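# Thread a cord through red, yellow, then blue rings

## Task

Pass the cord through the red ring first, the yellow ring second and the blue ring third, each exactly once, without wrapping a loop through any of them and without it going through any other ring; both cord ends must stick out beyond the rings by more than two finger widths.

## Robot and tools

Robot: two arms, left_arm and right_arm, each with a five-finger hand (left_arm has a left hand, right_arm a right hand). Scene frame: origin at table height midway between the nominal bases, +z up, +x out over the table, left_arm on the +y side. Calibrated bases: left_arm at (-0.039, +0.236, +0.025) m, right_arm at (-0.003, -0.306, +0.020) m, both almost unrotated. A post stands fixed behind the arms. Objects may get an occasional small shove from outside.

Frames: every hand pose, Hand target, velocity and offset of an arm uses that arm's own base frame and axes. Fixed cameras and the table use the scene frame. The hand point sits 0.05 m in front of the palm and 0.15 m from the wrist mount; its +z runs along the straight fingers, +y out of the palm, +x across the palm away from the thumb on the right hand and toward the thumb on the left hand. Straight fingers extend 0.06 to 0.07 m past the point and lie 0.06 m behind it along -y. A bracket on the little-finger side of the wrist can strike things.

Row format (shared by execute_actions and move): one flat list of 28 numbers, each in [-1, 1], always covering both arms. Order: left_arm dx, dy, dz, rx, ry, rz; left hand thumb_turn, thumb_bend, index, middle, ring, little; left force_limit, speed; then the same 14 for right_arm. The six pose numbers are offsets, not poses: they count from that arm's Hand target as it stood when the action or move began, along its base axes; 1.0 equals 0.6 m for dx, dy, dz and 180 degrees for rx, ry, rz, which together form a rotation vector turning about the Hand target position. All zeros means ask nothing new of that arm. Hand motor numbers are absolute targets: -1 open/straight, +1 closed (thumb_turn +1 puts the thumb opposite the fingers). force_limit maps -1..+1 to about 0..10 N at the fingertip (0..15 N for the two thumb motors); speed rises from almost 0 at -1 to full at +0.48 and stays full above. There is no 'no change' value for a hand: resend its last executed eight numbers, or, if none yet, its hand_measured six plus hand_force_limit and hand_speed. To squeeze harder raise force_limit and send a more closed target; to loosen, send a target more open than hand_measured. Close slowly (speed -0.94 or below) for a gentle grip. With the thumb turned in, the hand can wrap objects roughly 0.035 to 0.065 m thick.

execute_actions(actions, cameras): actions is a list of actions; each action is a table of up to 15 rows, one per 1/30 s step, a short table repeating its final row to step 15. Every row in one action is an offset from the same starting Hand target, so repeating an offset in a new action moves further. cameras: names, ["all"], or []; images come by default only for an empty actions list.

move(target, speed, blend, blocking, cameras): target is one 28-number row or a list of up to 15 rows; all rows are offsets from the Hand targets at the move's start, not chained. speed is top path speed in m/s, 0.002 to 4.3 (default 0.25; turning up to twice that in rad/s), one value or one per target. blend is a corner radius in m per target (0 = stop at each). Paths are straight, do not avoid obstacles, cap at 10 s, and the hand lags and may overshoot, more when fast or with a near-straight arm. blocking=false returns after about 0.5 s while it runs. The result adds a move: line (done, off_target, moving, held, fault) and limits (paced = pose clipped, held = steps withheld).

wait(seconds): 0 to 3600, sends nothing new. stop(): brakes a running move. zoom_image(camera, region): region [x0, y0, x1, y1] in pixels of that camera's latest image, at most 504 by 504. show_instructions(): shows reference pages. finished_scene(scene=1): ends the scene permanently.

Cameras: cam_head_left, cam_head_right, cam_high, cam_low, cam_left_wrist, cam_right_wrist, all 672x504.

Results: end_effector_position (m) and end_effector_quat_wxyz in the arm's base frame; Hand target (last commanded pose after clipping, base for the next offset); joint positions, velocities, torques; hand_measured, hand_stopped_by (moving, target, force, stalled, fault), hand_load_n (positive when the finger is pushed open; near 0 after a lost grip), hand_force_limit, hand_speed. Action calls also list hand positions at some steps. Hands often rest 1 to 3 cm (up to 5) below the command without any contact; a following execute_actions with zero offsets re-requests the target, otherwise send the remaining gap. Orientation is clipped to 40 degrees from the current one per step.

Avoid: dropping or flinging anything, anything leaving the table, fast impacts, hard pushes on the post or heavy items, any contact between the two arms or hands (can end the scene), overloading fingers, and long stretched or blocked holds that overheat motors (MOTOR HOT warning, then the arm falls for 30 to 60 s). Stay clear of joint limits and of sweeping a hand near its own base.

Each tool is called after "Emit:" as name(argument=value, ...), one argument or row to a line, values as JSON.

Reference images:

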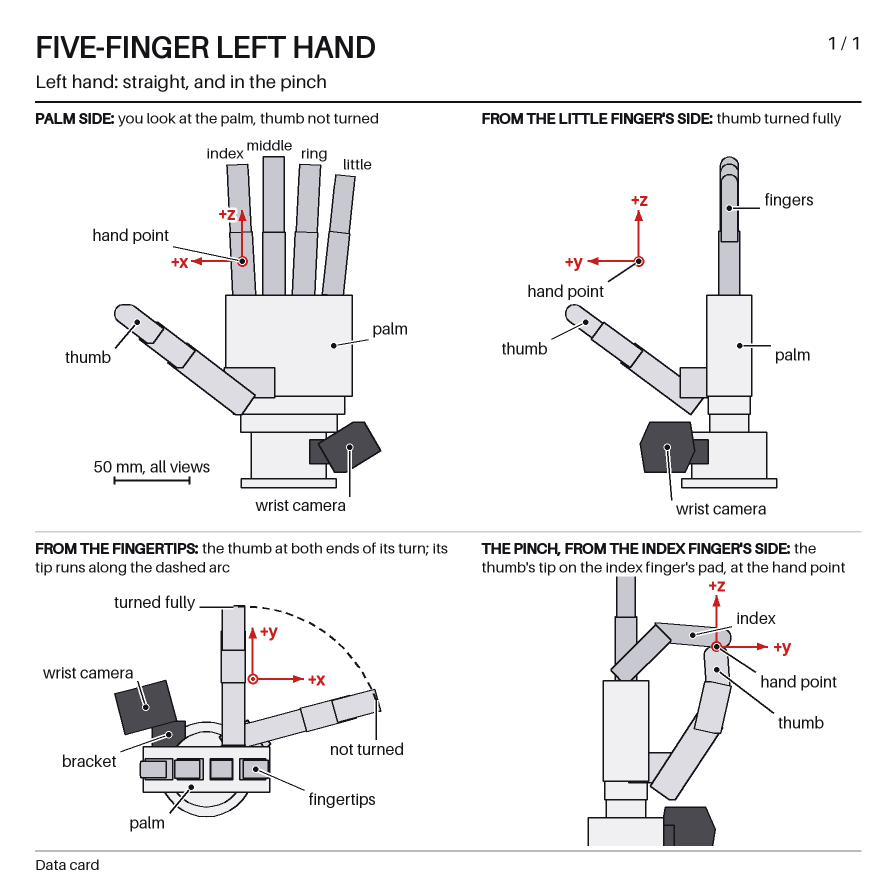

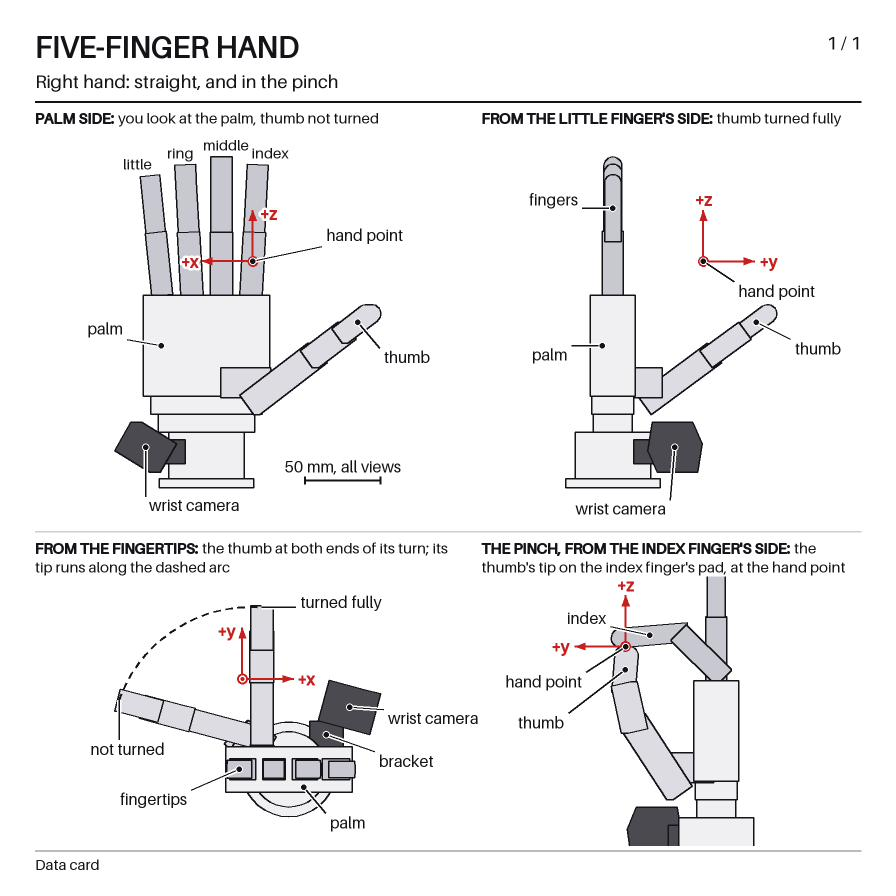

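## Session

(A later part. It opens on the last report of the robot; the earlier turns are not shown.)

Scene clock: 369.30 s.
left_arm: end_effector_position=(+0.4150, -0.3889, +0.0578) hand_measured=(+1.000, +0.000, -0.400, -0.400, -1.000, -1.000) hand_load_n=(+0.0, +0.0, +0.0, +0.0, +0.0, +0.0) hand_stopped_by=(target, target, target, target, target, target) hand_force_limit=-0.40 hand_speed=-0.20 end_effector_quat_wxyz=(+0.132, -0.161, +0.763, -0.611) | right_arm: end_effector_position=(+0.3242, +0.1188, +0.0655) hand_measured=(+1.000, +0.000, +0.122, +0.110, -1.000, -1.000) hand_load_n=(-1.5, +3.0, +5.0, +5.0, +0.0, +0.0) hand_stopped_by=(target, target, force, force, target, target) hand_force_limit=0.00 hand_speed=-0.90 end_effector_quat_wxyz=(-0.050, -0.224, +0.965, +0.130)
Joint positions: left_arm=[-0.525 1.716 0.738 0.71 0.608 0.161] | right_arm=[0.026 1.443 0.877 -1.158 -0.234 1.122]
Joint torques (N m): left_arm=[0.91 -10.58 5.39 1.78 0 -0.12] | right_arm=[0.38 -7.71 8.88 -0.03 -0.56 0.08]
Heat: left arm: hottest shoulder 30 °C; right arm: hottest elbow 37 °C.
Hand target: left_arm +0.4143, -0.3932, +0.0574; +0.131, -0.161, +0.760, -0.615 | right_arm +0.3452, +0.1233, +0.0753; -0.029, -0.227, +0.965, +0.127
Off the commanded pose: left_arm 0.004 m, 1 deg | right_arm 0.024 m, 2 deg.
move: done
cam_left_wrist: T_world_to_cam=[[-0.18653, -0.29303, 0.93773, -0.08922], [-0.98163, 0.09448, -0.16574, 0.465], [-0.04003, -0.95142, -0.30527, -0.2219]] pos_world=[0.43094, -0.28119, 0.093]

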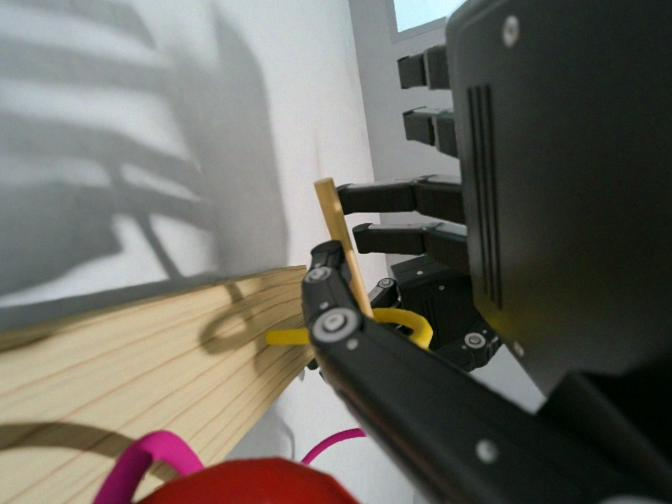

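Emit:
move(
  target=[
    [0,0,0,0,0,0,1,0,0.3,0.3,-1,-1,-0.4,-0.88,0,0,0,0,0,0,1,0,0.35,0.36,-1,-1,0.0,-0.9],
  ],
  speed=0.05,
  cameras=["cam_left_wrist","cam_low"],
)

Emit:
zoom_image(
  camera="cam_left_wrist",
  region=[220, 120, 460, 360],
)

Scene clock: 372.13 s.
left_arm: end_effector_position=(+0.4149, -0.3895, +0.0584) hand_measured=(+1.000, +0.000, +0.100, +0.122, -1.000, -1.000) hand_load_n=(+0.0, +1.5, +3.0, +4.0, +0.0, +0.0) hand_stopped_by=(target, target, force, force, target, target) hand_force_limit=-0.40 hand_speed=-0.88 end_effector_quat_wxyz=(+0.133, -0.161, +0.763, -0.612) | right_arm: end_effector_position=(+0.3238, +0.1199, +0.0655) hand_measured=(+1.000, -0.002, +0.122, +0.110, -1.000, -1.000) hand_load_n=(-0.5, +4.5, +5.0, +4.5, -0.5, +0.0) hand_stopped_by=(target, target, force, force, target, target) hand_force_limit=0.00 hand_speed=-0.90 end_effector_quat_wxyz=(-0.050, -0.226, +0.964, +0.130)
Joint positions: left_arm=[-0.526 1.716 0.738 0.713 0.607 0.159] | right_arm=[0.029 1.443 0.877 -1.158 -0.234 1.122]
Joint torques (N m): left_arm=[1.08 -10.58 5.39 1.69 0.03 -0.11] | right_arm=[-0.03 -8 8.98 -0.05 -0.55 0.03]
Heat: left arm: hottest shoulder 30 °C; right arm: hottest elbow 37 °C.
Hand target: left_arm +0.4144, -0.3932, +0.0574; +0.131, -0.161, +0.760, -0.615 | right_arm +0.3452, +0.1233, +0.0753; -0.029, -0.227, +0.965, +0.127
Off the commanded pose: left_arm 0.004 m, 0 deg | right_arm 0.024 m, 2 deg.
move: done
cam_left_wrist: T_world_to_cam=[[-0.18816, -0.29127, 0.93795, -0.08861], [-0.98134, 0.09428, -0.16759, 0.46502], [-0.03962, -0.95198, -0.30357, -0.22284]] pos_world=[0.43084, -0.2818, 0.0934]
Images, in order (width x height): cam_low 672x504, cam_left_wrist 672x504.

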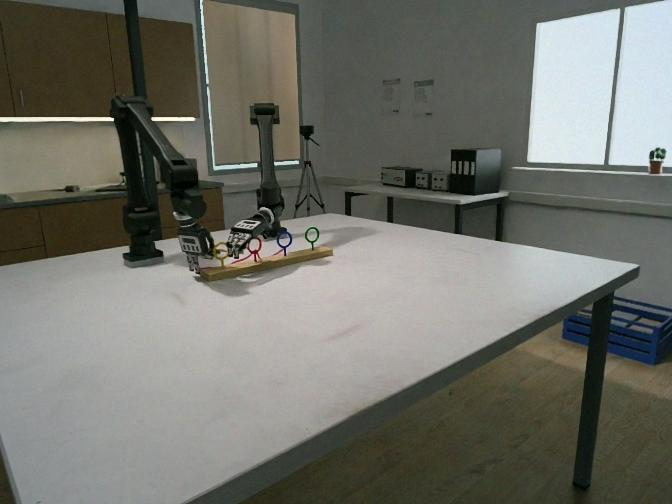

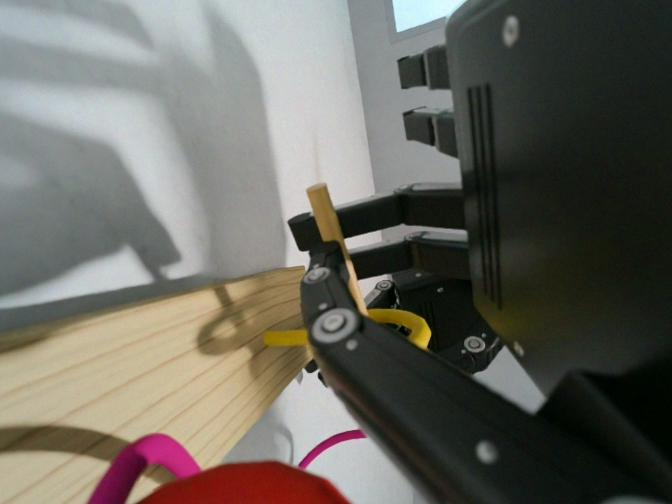

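Scaled by 2.100 from the camera's image (finer frame: 960x720).

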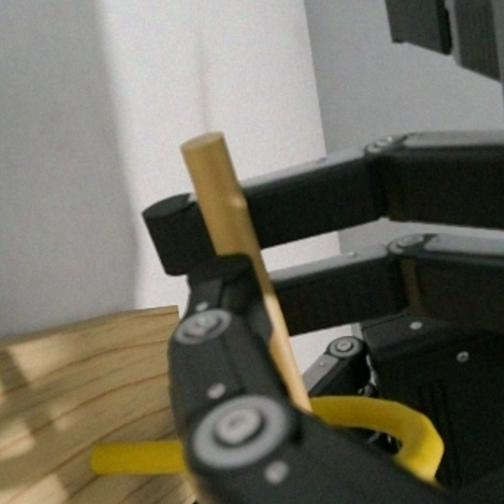

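Emit:
move(
  target=[
    [0,0,0,0,0,0,1,0,0.36,0.36,-1,-1,0.0,-0.9,0,0,0,0,0,0,1,0,0.35,0.36,-1,-1,0.0,-0.9],
  ],
  speed=0.05,
  cameras=["cam_left_wrist","cam_right_wrist"],
)

Scene clock: 373.73 s.
left_arm: end_effector_position=(+0.4149, -0.3896, +0.0585) hand_measured=(+1.000, +0.000, +0.124, +0.138, -1.000, -1.000) hand_load_n=(+0.0, +2.5, +6.0, +5.5, +0.0, +0.0) hand_stopped_by=(target, target, force, force, target, target) hand_force_limit=0.00 hand_speed=-0.90 end_effector_quat_wxyz=(+0.132, -0.161, +0.762, -0.612) | right_arm: end_effector_position=(+0.3237, +0.1202, +0.0655) hand_measured=(+1.000, -0.002, +0.122, +0.110, -1.000, -1.000) hand_load_n=(-0.5, +5.5, +4.5, +4.0, +0.0, +0.0) hand_stopped_by=(target, target, force, force, target, target) hand_force_limit=0.00 hand_speed=-0.90 end_effector_quat_wxyz=(-0.050, -0.226, +0.964, +0.130)
Joint positions: left_arm=[-0.526 1.716 0.738 0.713 0.606 0.157] | right_arm=[0.03 1.443 0.877 -1.158 -0.234 1.122]
Joint torques (N m): left_arm=[1.03 -10.58 5.38 1.69 0.04 -0.1] | right_arm=[-0.09 -7.36 8.83 -0.08 -0.57 0.08]
Heat: left arm: hottest shoulder 30 °C; right arm: hottest elbow 38 °C.
Hand target: left_arm +0.4144, -0.3931, +0.0574; +0.131, -0.161, +0.760, -0.615 | right_arm +0.3452, +0.1233, +0.0753; -0.029, -0.227, +0.965, +0.127
Off the commanded pose: left_arm 0.004 m, 0 deg | right_arm 0.024 m, 2 deg.
move: done
cam_left_wrist: T_world_to_cam=[[-0.18669, -0.29056, 0.93847, -0.0891], [-0.98163, 0.09341, -0.16636, 0.46478], [-0.03932, -0.95229, -0.30266, -0.22315]] pos_world=[0.43084, -0.2818, 0.0934]
cam_right_wrist: T_world_to_cam=[[-0.6348, 0.73423, 0.24071, 0.10724], [0.69153, 0.40088, 0.6009, -0.32685], [0.3447, 0.5479, -0.76222, -0.01509]] pos_world=[0.29931, 0.06056, 0.15909]

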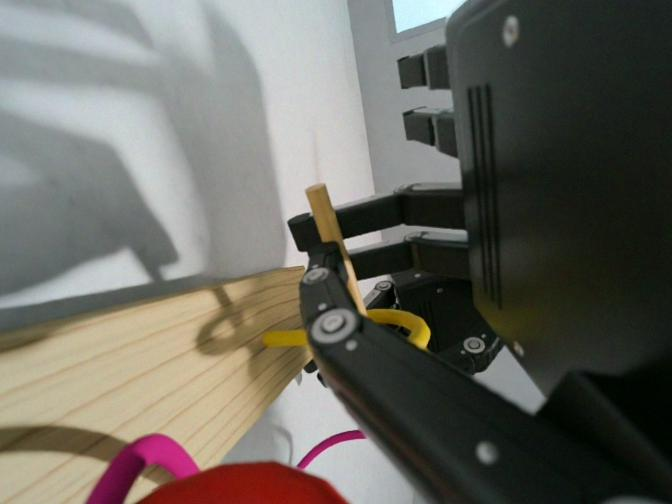

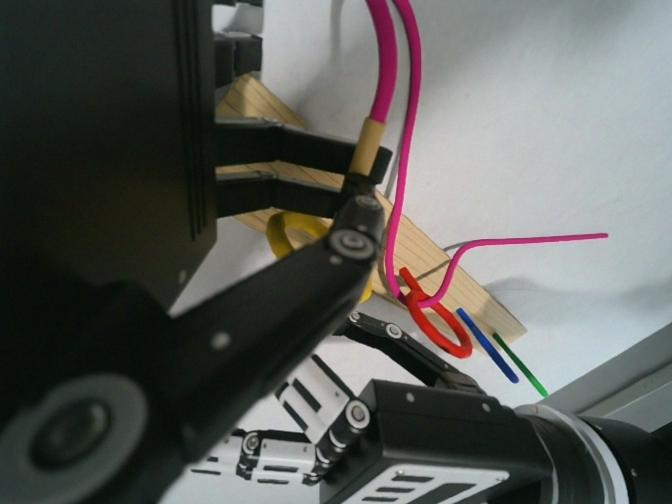

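Emit:
move(
  target=[
    [0,0,0,0,0,0,1,0,0.36,0.36,-1,-1,0.0,-0.9,0,0,0,0,0,0,1,0,-0.7,-0.7,-1,-1,0.0,-0.5],
    [0,0,0,0,0,0,1,0,0.36,0.36,-1,-1,0.0,-0.9,-0.01,-0.1333,-0.015,0,0,0,1,0,-0.7,-0.7,-1,-1,0.0,-0.5],
  ],
  speed=0.08,
  cameras=["all"],
)

Scene clock: 380.60 s.
left_arm: end_effector_position=(+0.4149, -0.3896, +0.0585) hand_measured=(+1.000, -0.002, +0.124, +0.138, -1.000, -1.000) hand_load_n=(+0.0, +4.0, +3.5, +5.5, +0.0, +0.0) hand_stopped_by=(target, target, force, force, target, target) hand_force_limit=0.00 hand_speed=-0.90 end_effector_quat_wxyz=(+0.132, -0.161, +0.762, -0.612) | right_arm: end_effector_position=(+0.3281, +0.0471, +0.0613) hand_measured=(+1.000, +0.000, -0.700, -0.700, -1.000, -1.000) hand_load_n=(+0.0, +0.0, +0.0, +0.0, +0.0, +0.0) hand_stopped_by=(target, target, target, target, target, target) hand_force_limit=0.00 hand_speed=-0.50 end_effector_quat_wxyz=(-0.038, -0.224, +0.965, +0.131)
Joint positions: left_arm=[-0.526 1.716 0.738 0.713 0.606 0.157] | right_arm=[-0.18 1.468 0.889 -1.169 -0.21 0.917]
Joint torques (N m): left_arm=[0.97 -10.52 5.38 1.68 0.04 -0.1] | right_arm=[-0.32 -8.18 7.73 -0.42 -0.26 -0.09]
Heat: left arm: hottest shoulder 29 °C; right arm: hottest elbow 38 °C.
Hand target: left_arm +0.4144, -0.3931, +0.0575; +0.131, -0.161, +0.760, -0.615 | right_arm +0.3391, +0.0433, +0.0662; -0.030, -0.227, +0.965, +0.127
Off the commanded pose: left_arm 0.004 m, 0 deg | right_arm 0.013 m, 1 deg.
move: off_target (right_arm)
cam_left_wrist: T_world_to_cam=[[-0.18669, -0.29056, 0.93847, -0.0891], [-0.98163, 0.09341, -0.16636, 0.46478], [-0.03932, -0.95229, -0.30266, -0.22315]] pos_world=[0.43084, -0.2818, 0.0934]
cam_right_wrist: T_world_to_cam=[[-0.63379, 0.73777, 0.23237, 0.16466], [0.68144, 0.39042, 0.61905, -0.29537], [0.366, 0.55069, -0.75019, 0.01233]] pos_world=[0.30112, -0.01295, 0.15383]

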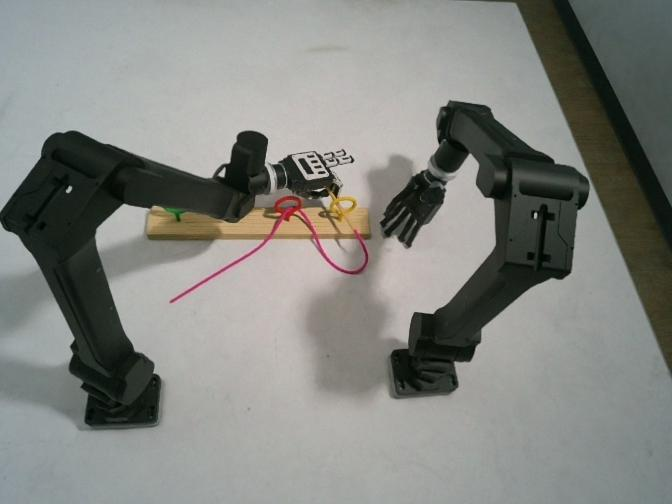

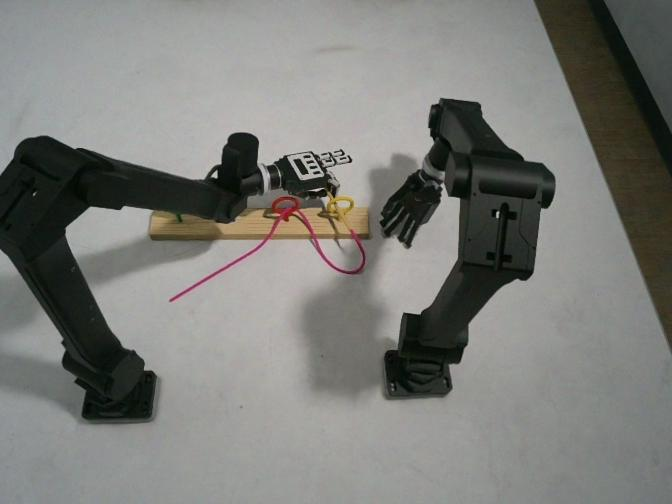

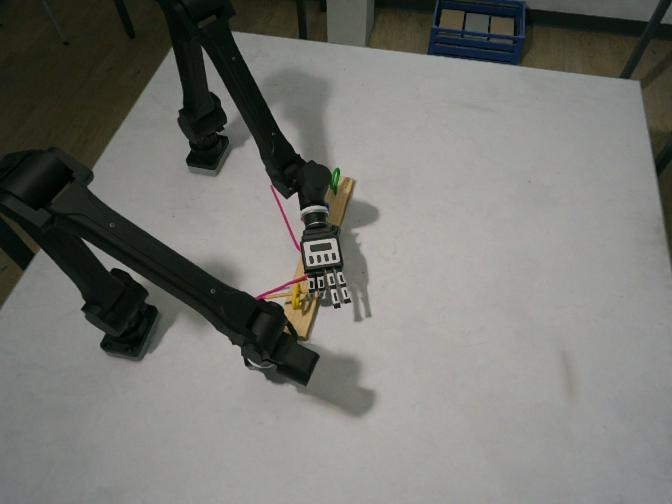

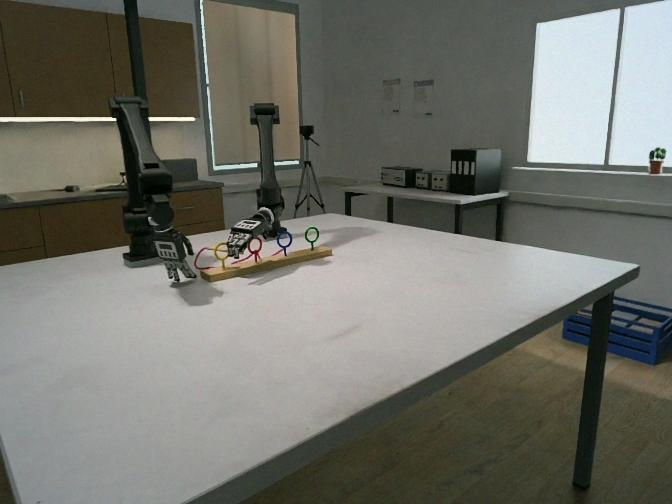

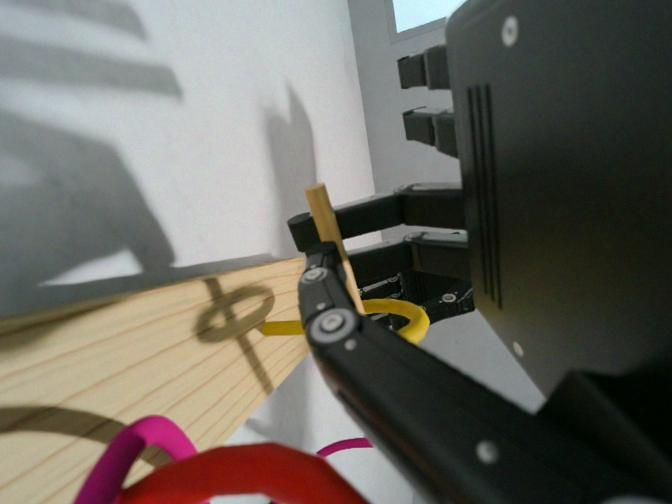

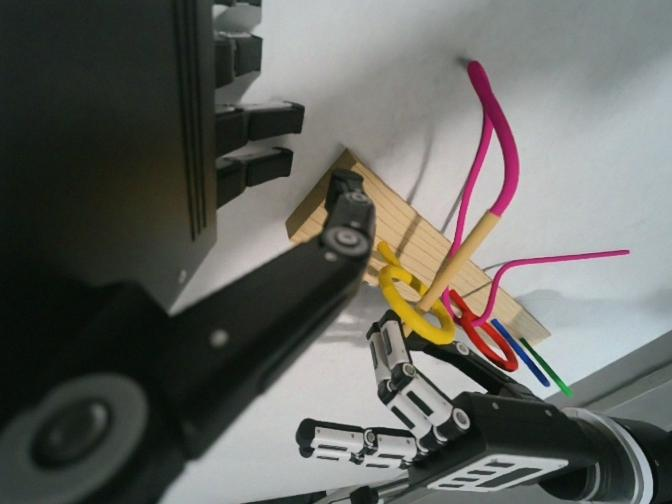

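Emit:
move(
  target=[
    [0.1,0.044,0.005,0,0,0,1,0,0.36,0.36,-1,-1,0.0,-0.9,0,0,0,0,0,0,1,0,-0.7,-0.7,-1,-1,0.0,-0.5],
  ],
  speed=0.06,
  cameras=["cam_head_left","cam_low","cam_right_wrist","cam_left_wrist"],
)

Emit:
zoom_image(
  camera="cam_low",
  region=[160, 180, 290, 290],
)

Scene clock: 384.30 s.
left_arm: end_effector_position=(+0.4608, -0.3643, +0.0562) hand_measured=(+1.000, -0.002, +0.124, +0.138, -1.000, -1.000) hand_load_n=(+0.0, +4.5, +3.5, +5.5, +0.0, +0.0) hand_stopped_by=(target, target, force, force, target, target) hand_force_limit=0.00 hand_speed=-0.90 end_effector_quat_wxyz=(+0.123, -0.168, +0.762, -0.613) | right_arm: end_effector_position=(+0.3280, +0.0471, +0.0613) hand_measured=(+1.000, +0.000, -0.700, -0.700, -1.000, -1.000) hand_load_n=(+0.0, +0.0, +0.0, +0.0, +0.0, +0.0) hand_stopped_by=(target, target, target, target, target, target) hand_force_limit=0.00 hand_speed=-0.50 end_effector_quat_wxyz=(-0.038, -0.224, +0.965, +0.131)
Joint positions: left_arm=[-0.424 1.775 0.83 0.654 0.71 0.173] | right_arm=[-0.18 1.468 0.889 -1.169 -0.21 0.916]
Joint torques (N m): left_arm=[2.02 -11.28 7.83 0.7 0.27 0.12] | right_arm=[-0.97 -8.53 7.72 -0.53 -0.27 -0.06]
Heat: left arm: hottest shoulder 29 °C; right arm: hottest elbow 37 °C.
Hand target: left_arm +0.4743, -0.3668, +0.0604; +0.131, -0.161, +0.760, -0.615 | right_arm +0.3391, +0.0433, +0.0662; -0.030, -0.227, +0.965, +0.127
Off the commanded pose: left_arm 0.015 m, 1 deg | right_arm 0.013 m, 1 deg.
move: off_target (left_arm)
cam_left_wrist: T_world_to_cam=[[-0.16564, -0.28387, 0.94445, -0.07868], [-0.98505, 0.09362, -0.14462, 0.50736], [-0.04736, -0.95428, -0.29513, -0.19541]] pos_world=[0.47749, -0.25631, 0.09001]
cam_right_wrist: T_world_to_cam=[[-0.63442, 0.73724, 0.23235, 0.16485], [0.68102, 0.39089, 0.61921, -0.29515], [0.36568, 0.55107, -0.75006, 0.0125]] pos_world=[0.30102, -0.01305, 0.15383]
Images, in order (width x height): cam_head_left 672x504, cam_low 672x504, cam_left_wrist 672x504, cam_right_wrist 672x504.

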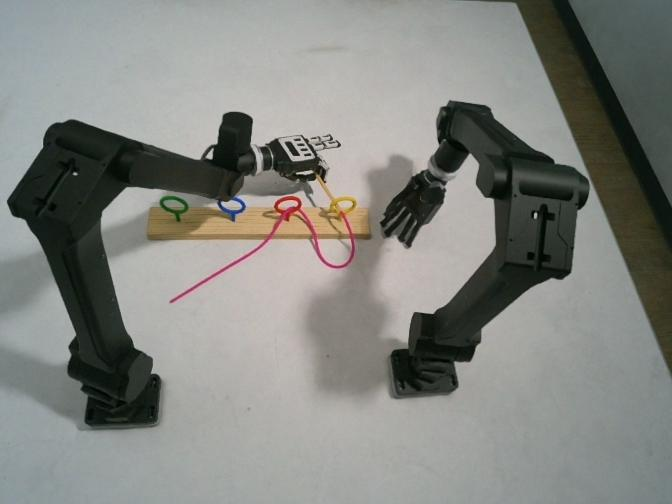

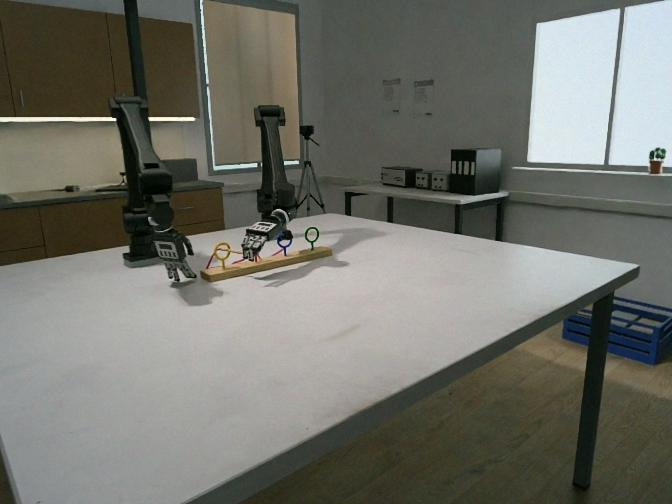

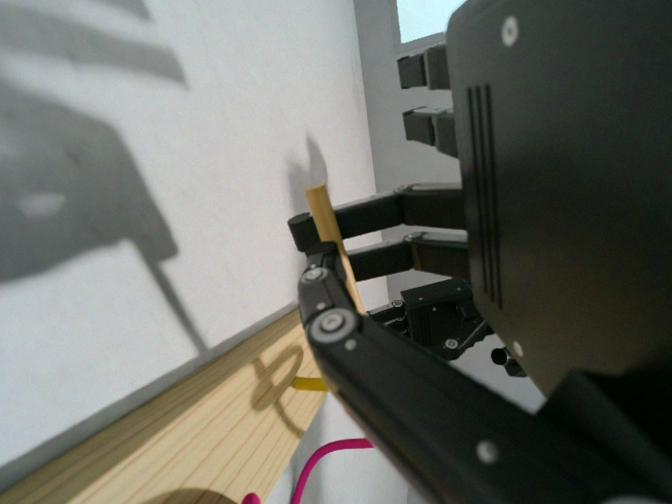

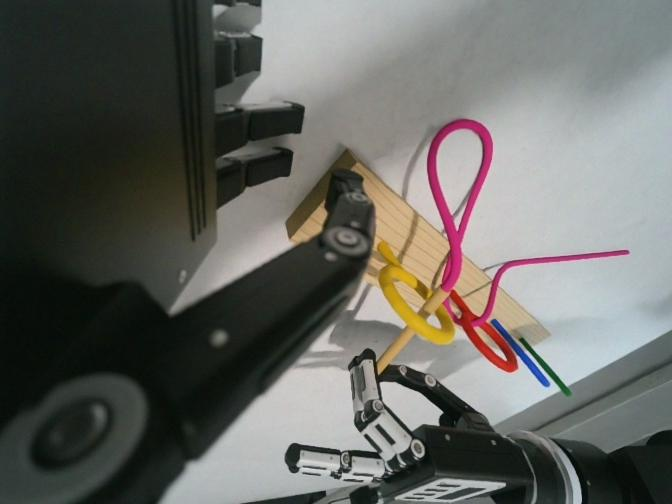

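Scaled by 3.877 from the camera's image (finer frame: 960x720).

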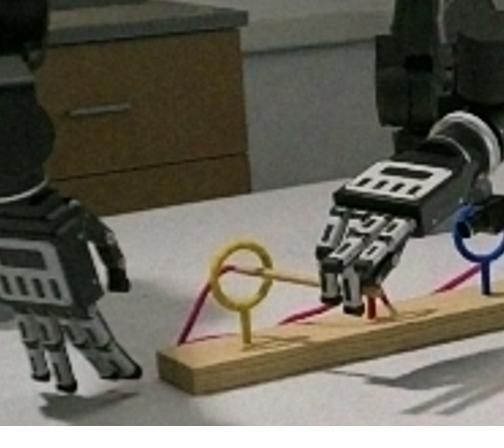

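Emit:
move(
  target=[
    [0.1,0.044,0.005,0,0,0,1,0,0.36,0.36,-1,-1,0.0,-0.9,0,0,0,0,0,0,1,0,-0.7,-0.7,-1,-1,0.0,-0.5],
    [0.14,0.062,0.06,0,0,0,1,0,0.36,0.36,-1,-1,0.0,-0.9,0,0,0,0,0,0,1,0,-0.7,-0.7,-1,-1,0.0,-0.5],
  ],
  speed=0.06,
  blend=[0.01,0],
  cameras=["cam_head_left","cam_low","cam_right_wrist","cam_high"],
)

Emit:
zoom_image(
  camera="cam_low",
  region=[160, 180, 290, 290],
)

Emit:
zoom_image(
  camera="cam_head_left",
  region=[240, 120, 420, 300],
)

Scene clock: 389.20 s.
left_arm: end_effector_position=(+0.5422, -0.3292, +0.0758) hand_measured=(+1.000, -0.002, +0.124, +0.138, -1.000, -1.000) hand_load_n=(+0.0, +4.0, +3.5, +6.0, +0.0, +0.0) hand_stopped_by=(target, target, force, force, target, target) hand_force_limit=0.00 hand_speed=-0.90 end_effector_quat_wxyz=(+0.113, -0.175, +0.766, -0.608) | right_arm: end_effector_position=(+0.3280, +0.0471, +0.0613) hand_measured=(+1.000, +0.000, -0.700, -0.700, -1.000, -1.000) hand_load_n=(+0.0, +0.0, +0.5, +0.0, +0.0, +0.0) hand_stopped_by=(target, target, target, target, target, target) hand_force_limit=0.00 hand_speed=-0.50 end_effector_quat_wxyz=(-0.038, -0.224, +0.965, +0.131)
Joint positions: left_arm=[-0.299 1.844 1.05 0.439 0.831 0.226] | right_arm=[-0.18 1.468 0.889 -1.169 -0.21 0.916]
Joint torques (N m): left_arm=[2.14 -15.21 8.85 0.65 0.34 0.13] | right_arm=[-0.56 -8.12 7.6 -0.42 -0.25 -0.06]
Heat: left arm: hottest shoulder 29 °C; right arm: hottest elbow 37 °C.
Hand target: left_arm +0.5584, -0.3295, +0.0964; +0.131, -0.161, +0.760, -0.615 | right_arm +0.3391, +0.0433, +0.0662; -0.030, -0.227, +0.965, +0.127
Off the commanded pose: left_arm 0.026 m, 3 deg | right_arm 0.013 m, 1 deg.
move: off_target (left_arm)
cam_right_wrist: T_world_to_cam=[[-0.63442, 0.73724, 0.23235, 0.16485], [0.68102, 0.39089, 0.61921, -0.29515], [0.36568, 0.55107, -0.75006, 0.0125]] pos_world=[0.30102, -0.01305, 0.15383]
Images, in order (width x height): cam_head_left 672x504, cam_high 672x504, cam_low 672x504, cam_right_wrist 672x504.

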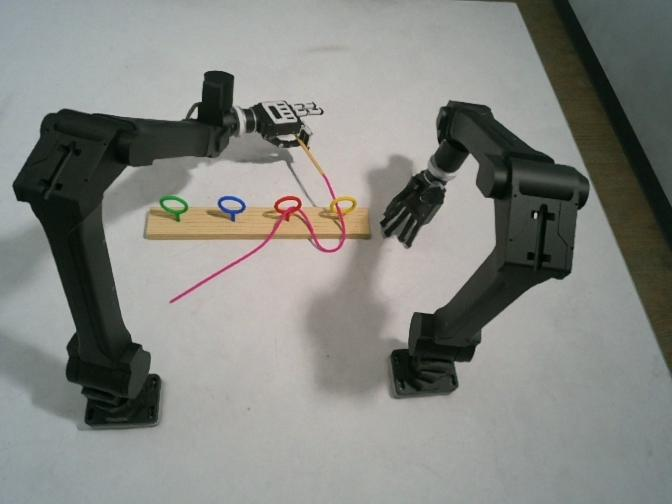

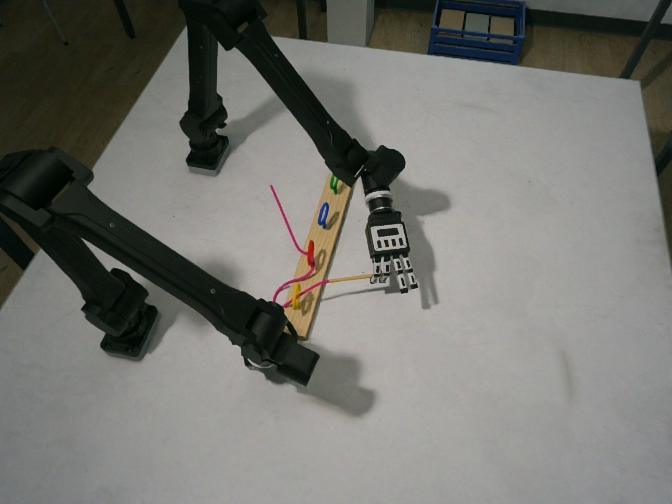

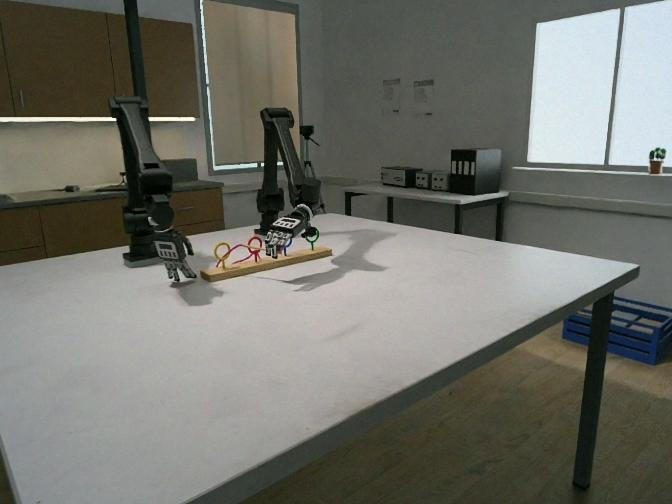

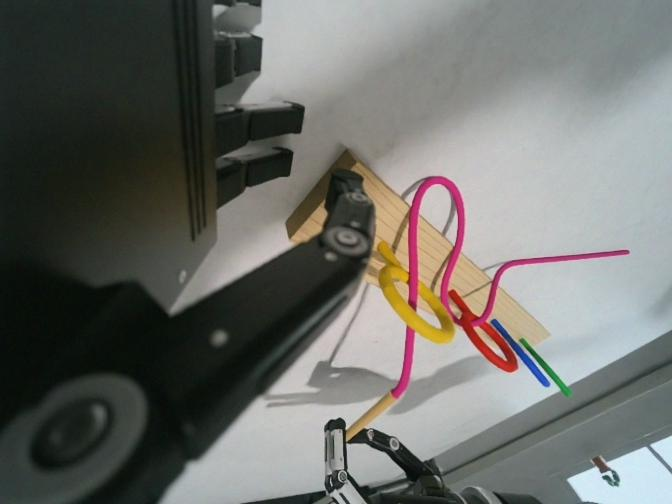

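Scaled by 3.877 from the camera's image (finer frame: 960x720).

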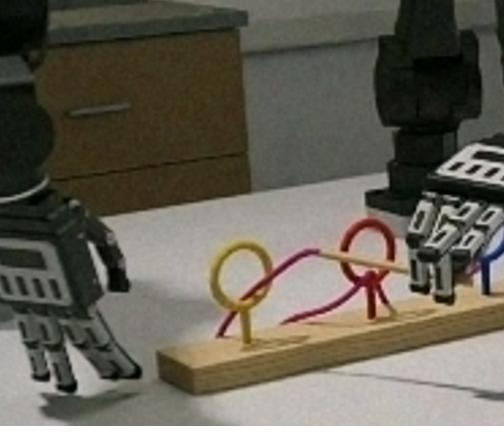

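Scaled by 2.800 from the camera's image (finer frame: 960x720).

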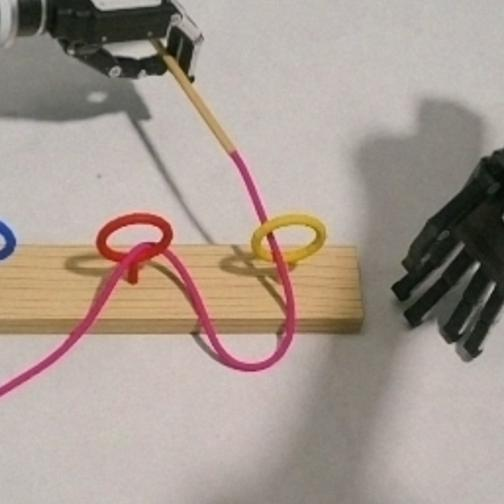

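Emit:
move(
  target=[
    [-0.01,0.17,0.05,0.0457,0.02,0,1,0,0.36,0.36,-1,-1,0.0,-0.9,0,0,0,0,0,0,1,0,-0.7,-0.7,-1,-1,0.0,-0.5],
    [-0.047,0.34,0.048,0.0914,0.0405,0,1,0,0.36,0.36,-1,-1,0.0,-0.9,0,0,0,0,0,0,1,0,-0.7,-0.7,-1,-1,0.0,-0.5],
  ],
  speed=0.09,
  blend=[0.03,0],
  cameras=["all"],
)

Scene clock: 414.50 s.
left_arm: end_effector_position=(+0.5133, -0.1289, +0.1007) hand_measured=(+1.000, -0.002, +0.124, +0.138, -1.000, -1.000) hand_load_n=(+0.0, +4.5, +3.5, +5.5, +0.0, +0.0) hand_stopped_by=(target, target, force, force, target, target) hand_force_limit=0.00 hand_speed=-0.90 end_effector_quat_wxyz=(+0.078, -0.196, +0.849, -0.485) | right_arm: end_effector_position=(+0.3280, +0.0471, +0.0613) hand_measured=(+1.000, +0.000, -0.700, -0.700, -1.000, -1.000) hand_load_n=(+0.0, -0.5, +0.5, +0.0, +0.0, +0.0) hand_stopped_by=(target, target, target, target, target, target) hand_force_limit=0.00 hand_speed=-0.50 end_effector_quat_wxyz=(-0.038, -0.224, +0.965, +0.131)
Joint positions: left_arm=[0.022 1.661 1.15 -0.526 0.928 0.868] | right_arm=[-0.18 1.468 0.889 -1.169 -0.21 0.916]
Joint torques (N m): left_arm=[1.9 -14.21 9.99 0.02 0.53 0.14] | right_arm=[-0.56 -7.94 7.65 -0.43 -0.24 -0.06]
Heat: left arm: hottest shoulder 31 °C; right arm: hottest elbow 36 °C.
Hand target: left_arm +0.5303, -0.1256, +0.1254; +0.104, -0.179, +0.847, -0.489 | right_arm +0.3391, +0.0433, +0.0662; -0.030, -0.227, +0.965, +0.127
Off the commanded pose: left_arm 0.030 m, 4 deg | right_arm 0.013 m, 1 deg.
move: off_target (left_arm)
cam_left_wrist: T_world_to_cam=[[-0.01931, -0.53597, 0.84402, -0.14271], [-0.99172, 0.11748, 0.05191, 0.53024], [-0.12698, -0.83603, -0.53379, 0.12502]] pos_world=[0.53897, -0.03426, 0.15966]
cam_right_wrist: T_world_to_cam=[[-0.63442, 0.73724, 0.23235, 0.16485], [0.68102, 0.39089, 0.61921, -0.29515], [0.36568, 0.55107, -0.75006, 0.0125]] pos_world=[0.30102, -0.01305, 0.15383]

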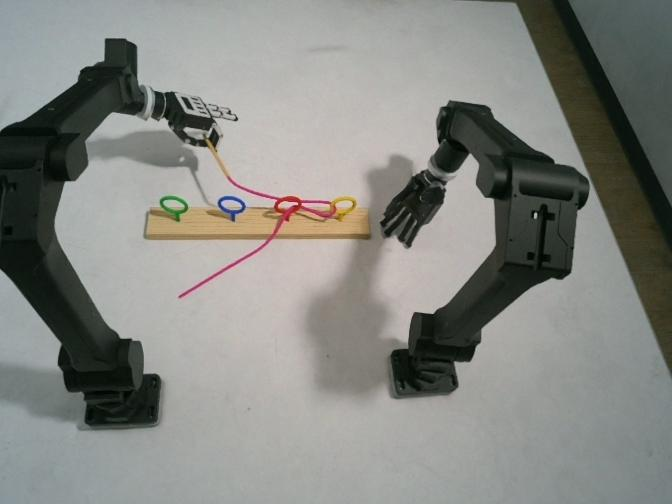

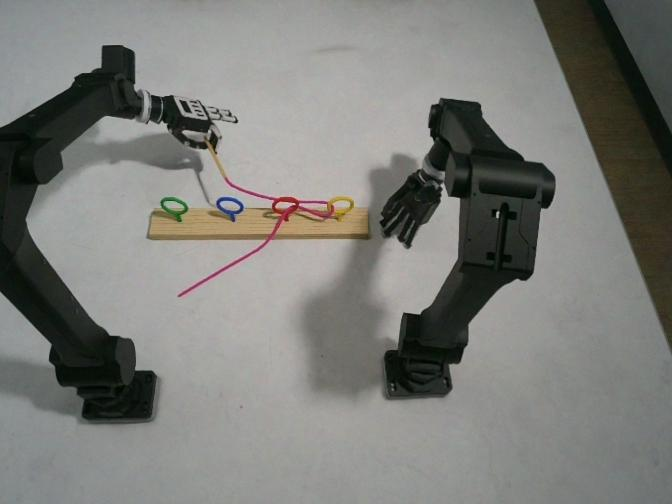

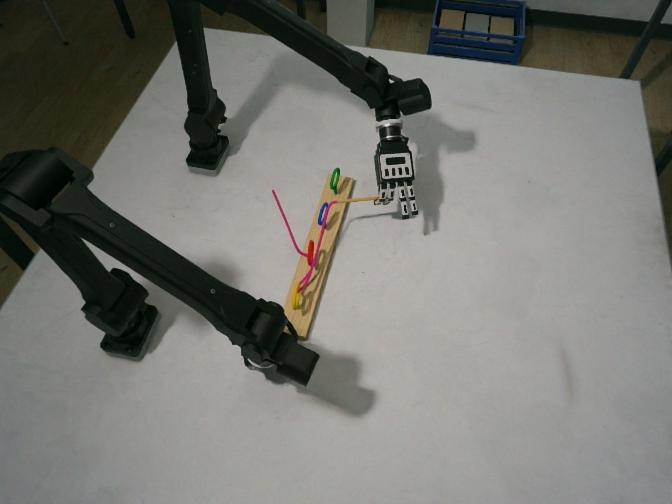

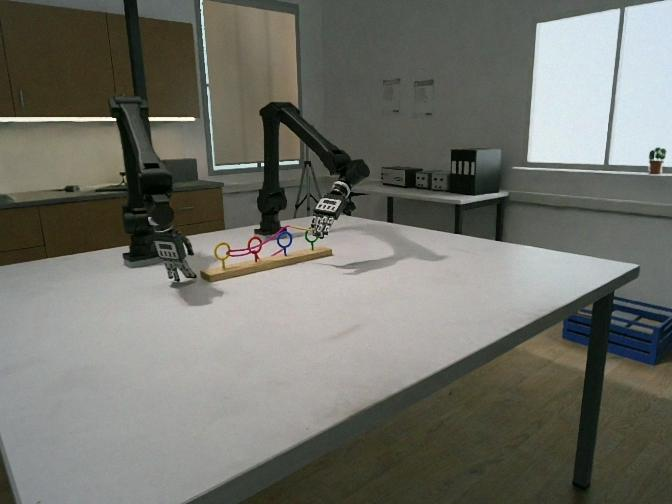

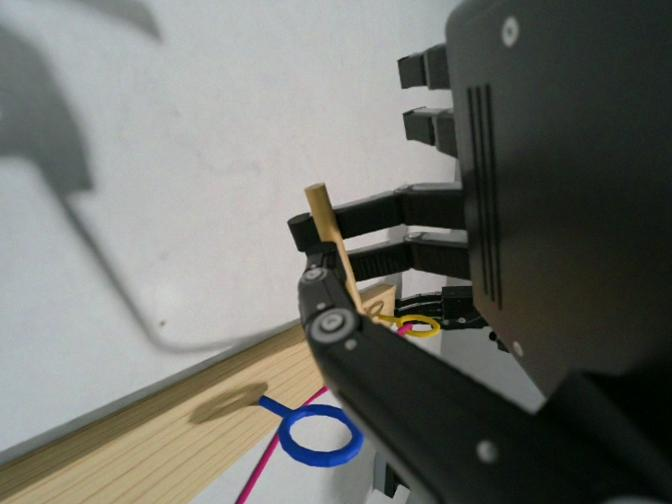

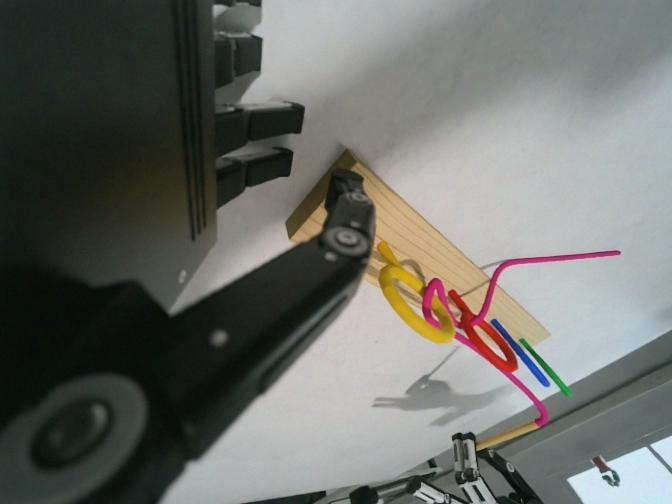

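Emit:
zoom_image(
  camera="cam_head_left",
  region=[180, 100, 380, 300],
)

Emit:
zoom_image(
  camera="cam_low",
  region=[200, 180, 350, 290],
)

Emit:
zoom_image(
  camera="cam_high",
  region=[250, 150, 420, 350],
)

Emit:
zoom_image(
  camera="cam_right_wrist",
  region=[330, 220, 640, 460],
)

Scaled by 2.520 from the camera's image (finer frame: 960x720).

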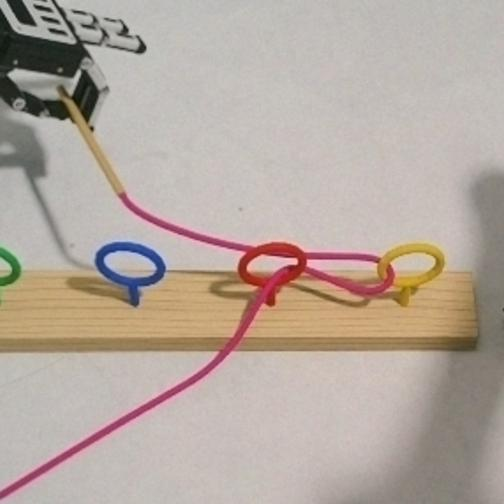

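Scaled by 3.360 from the camera's image (finer frame: 960x720).

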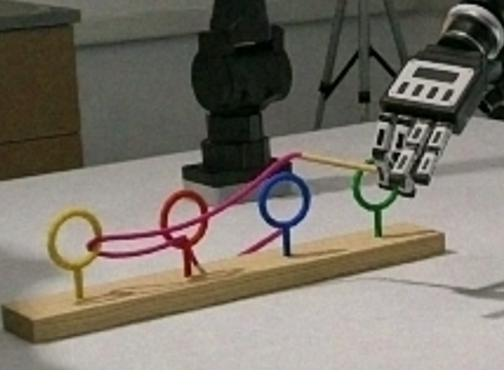

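Scaled by 2.520 from the camera's image (finer frame: 960x720).

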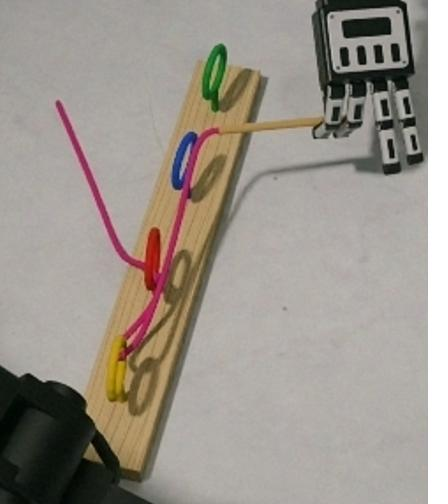

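Scaled by 1.626 from the camera's image (finer frame: 960x720).

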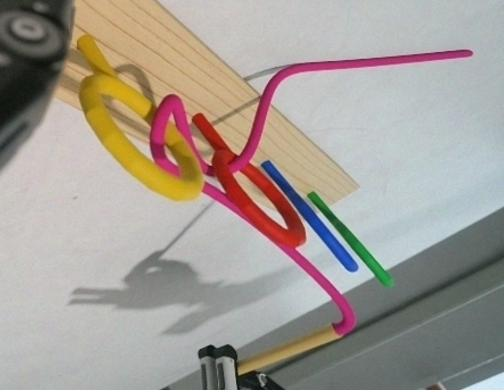

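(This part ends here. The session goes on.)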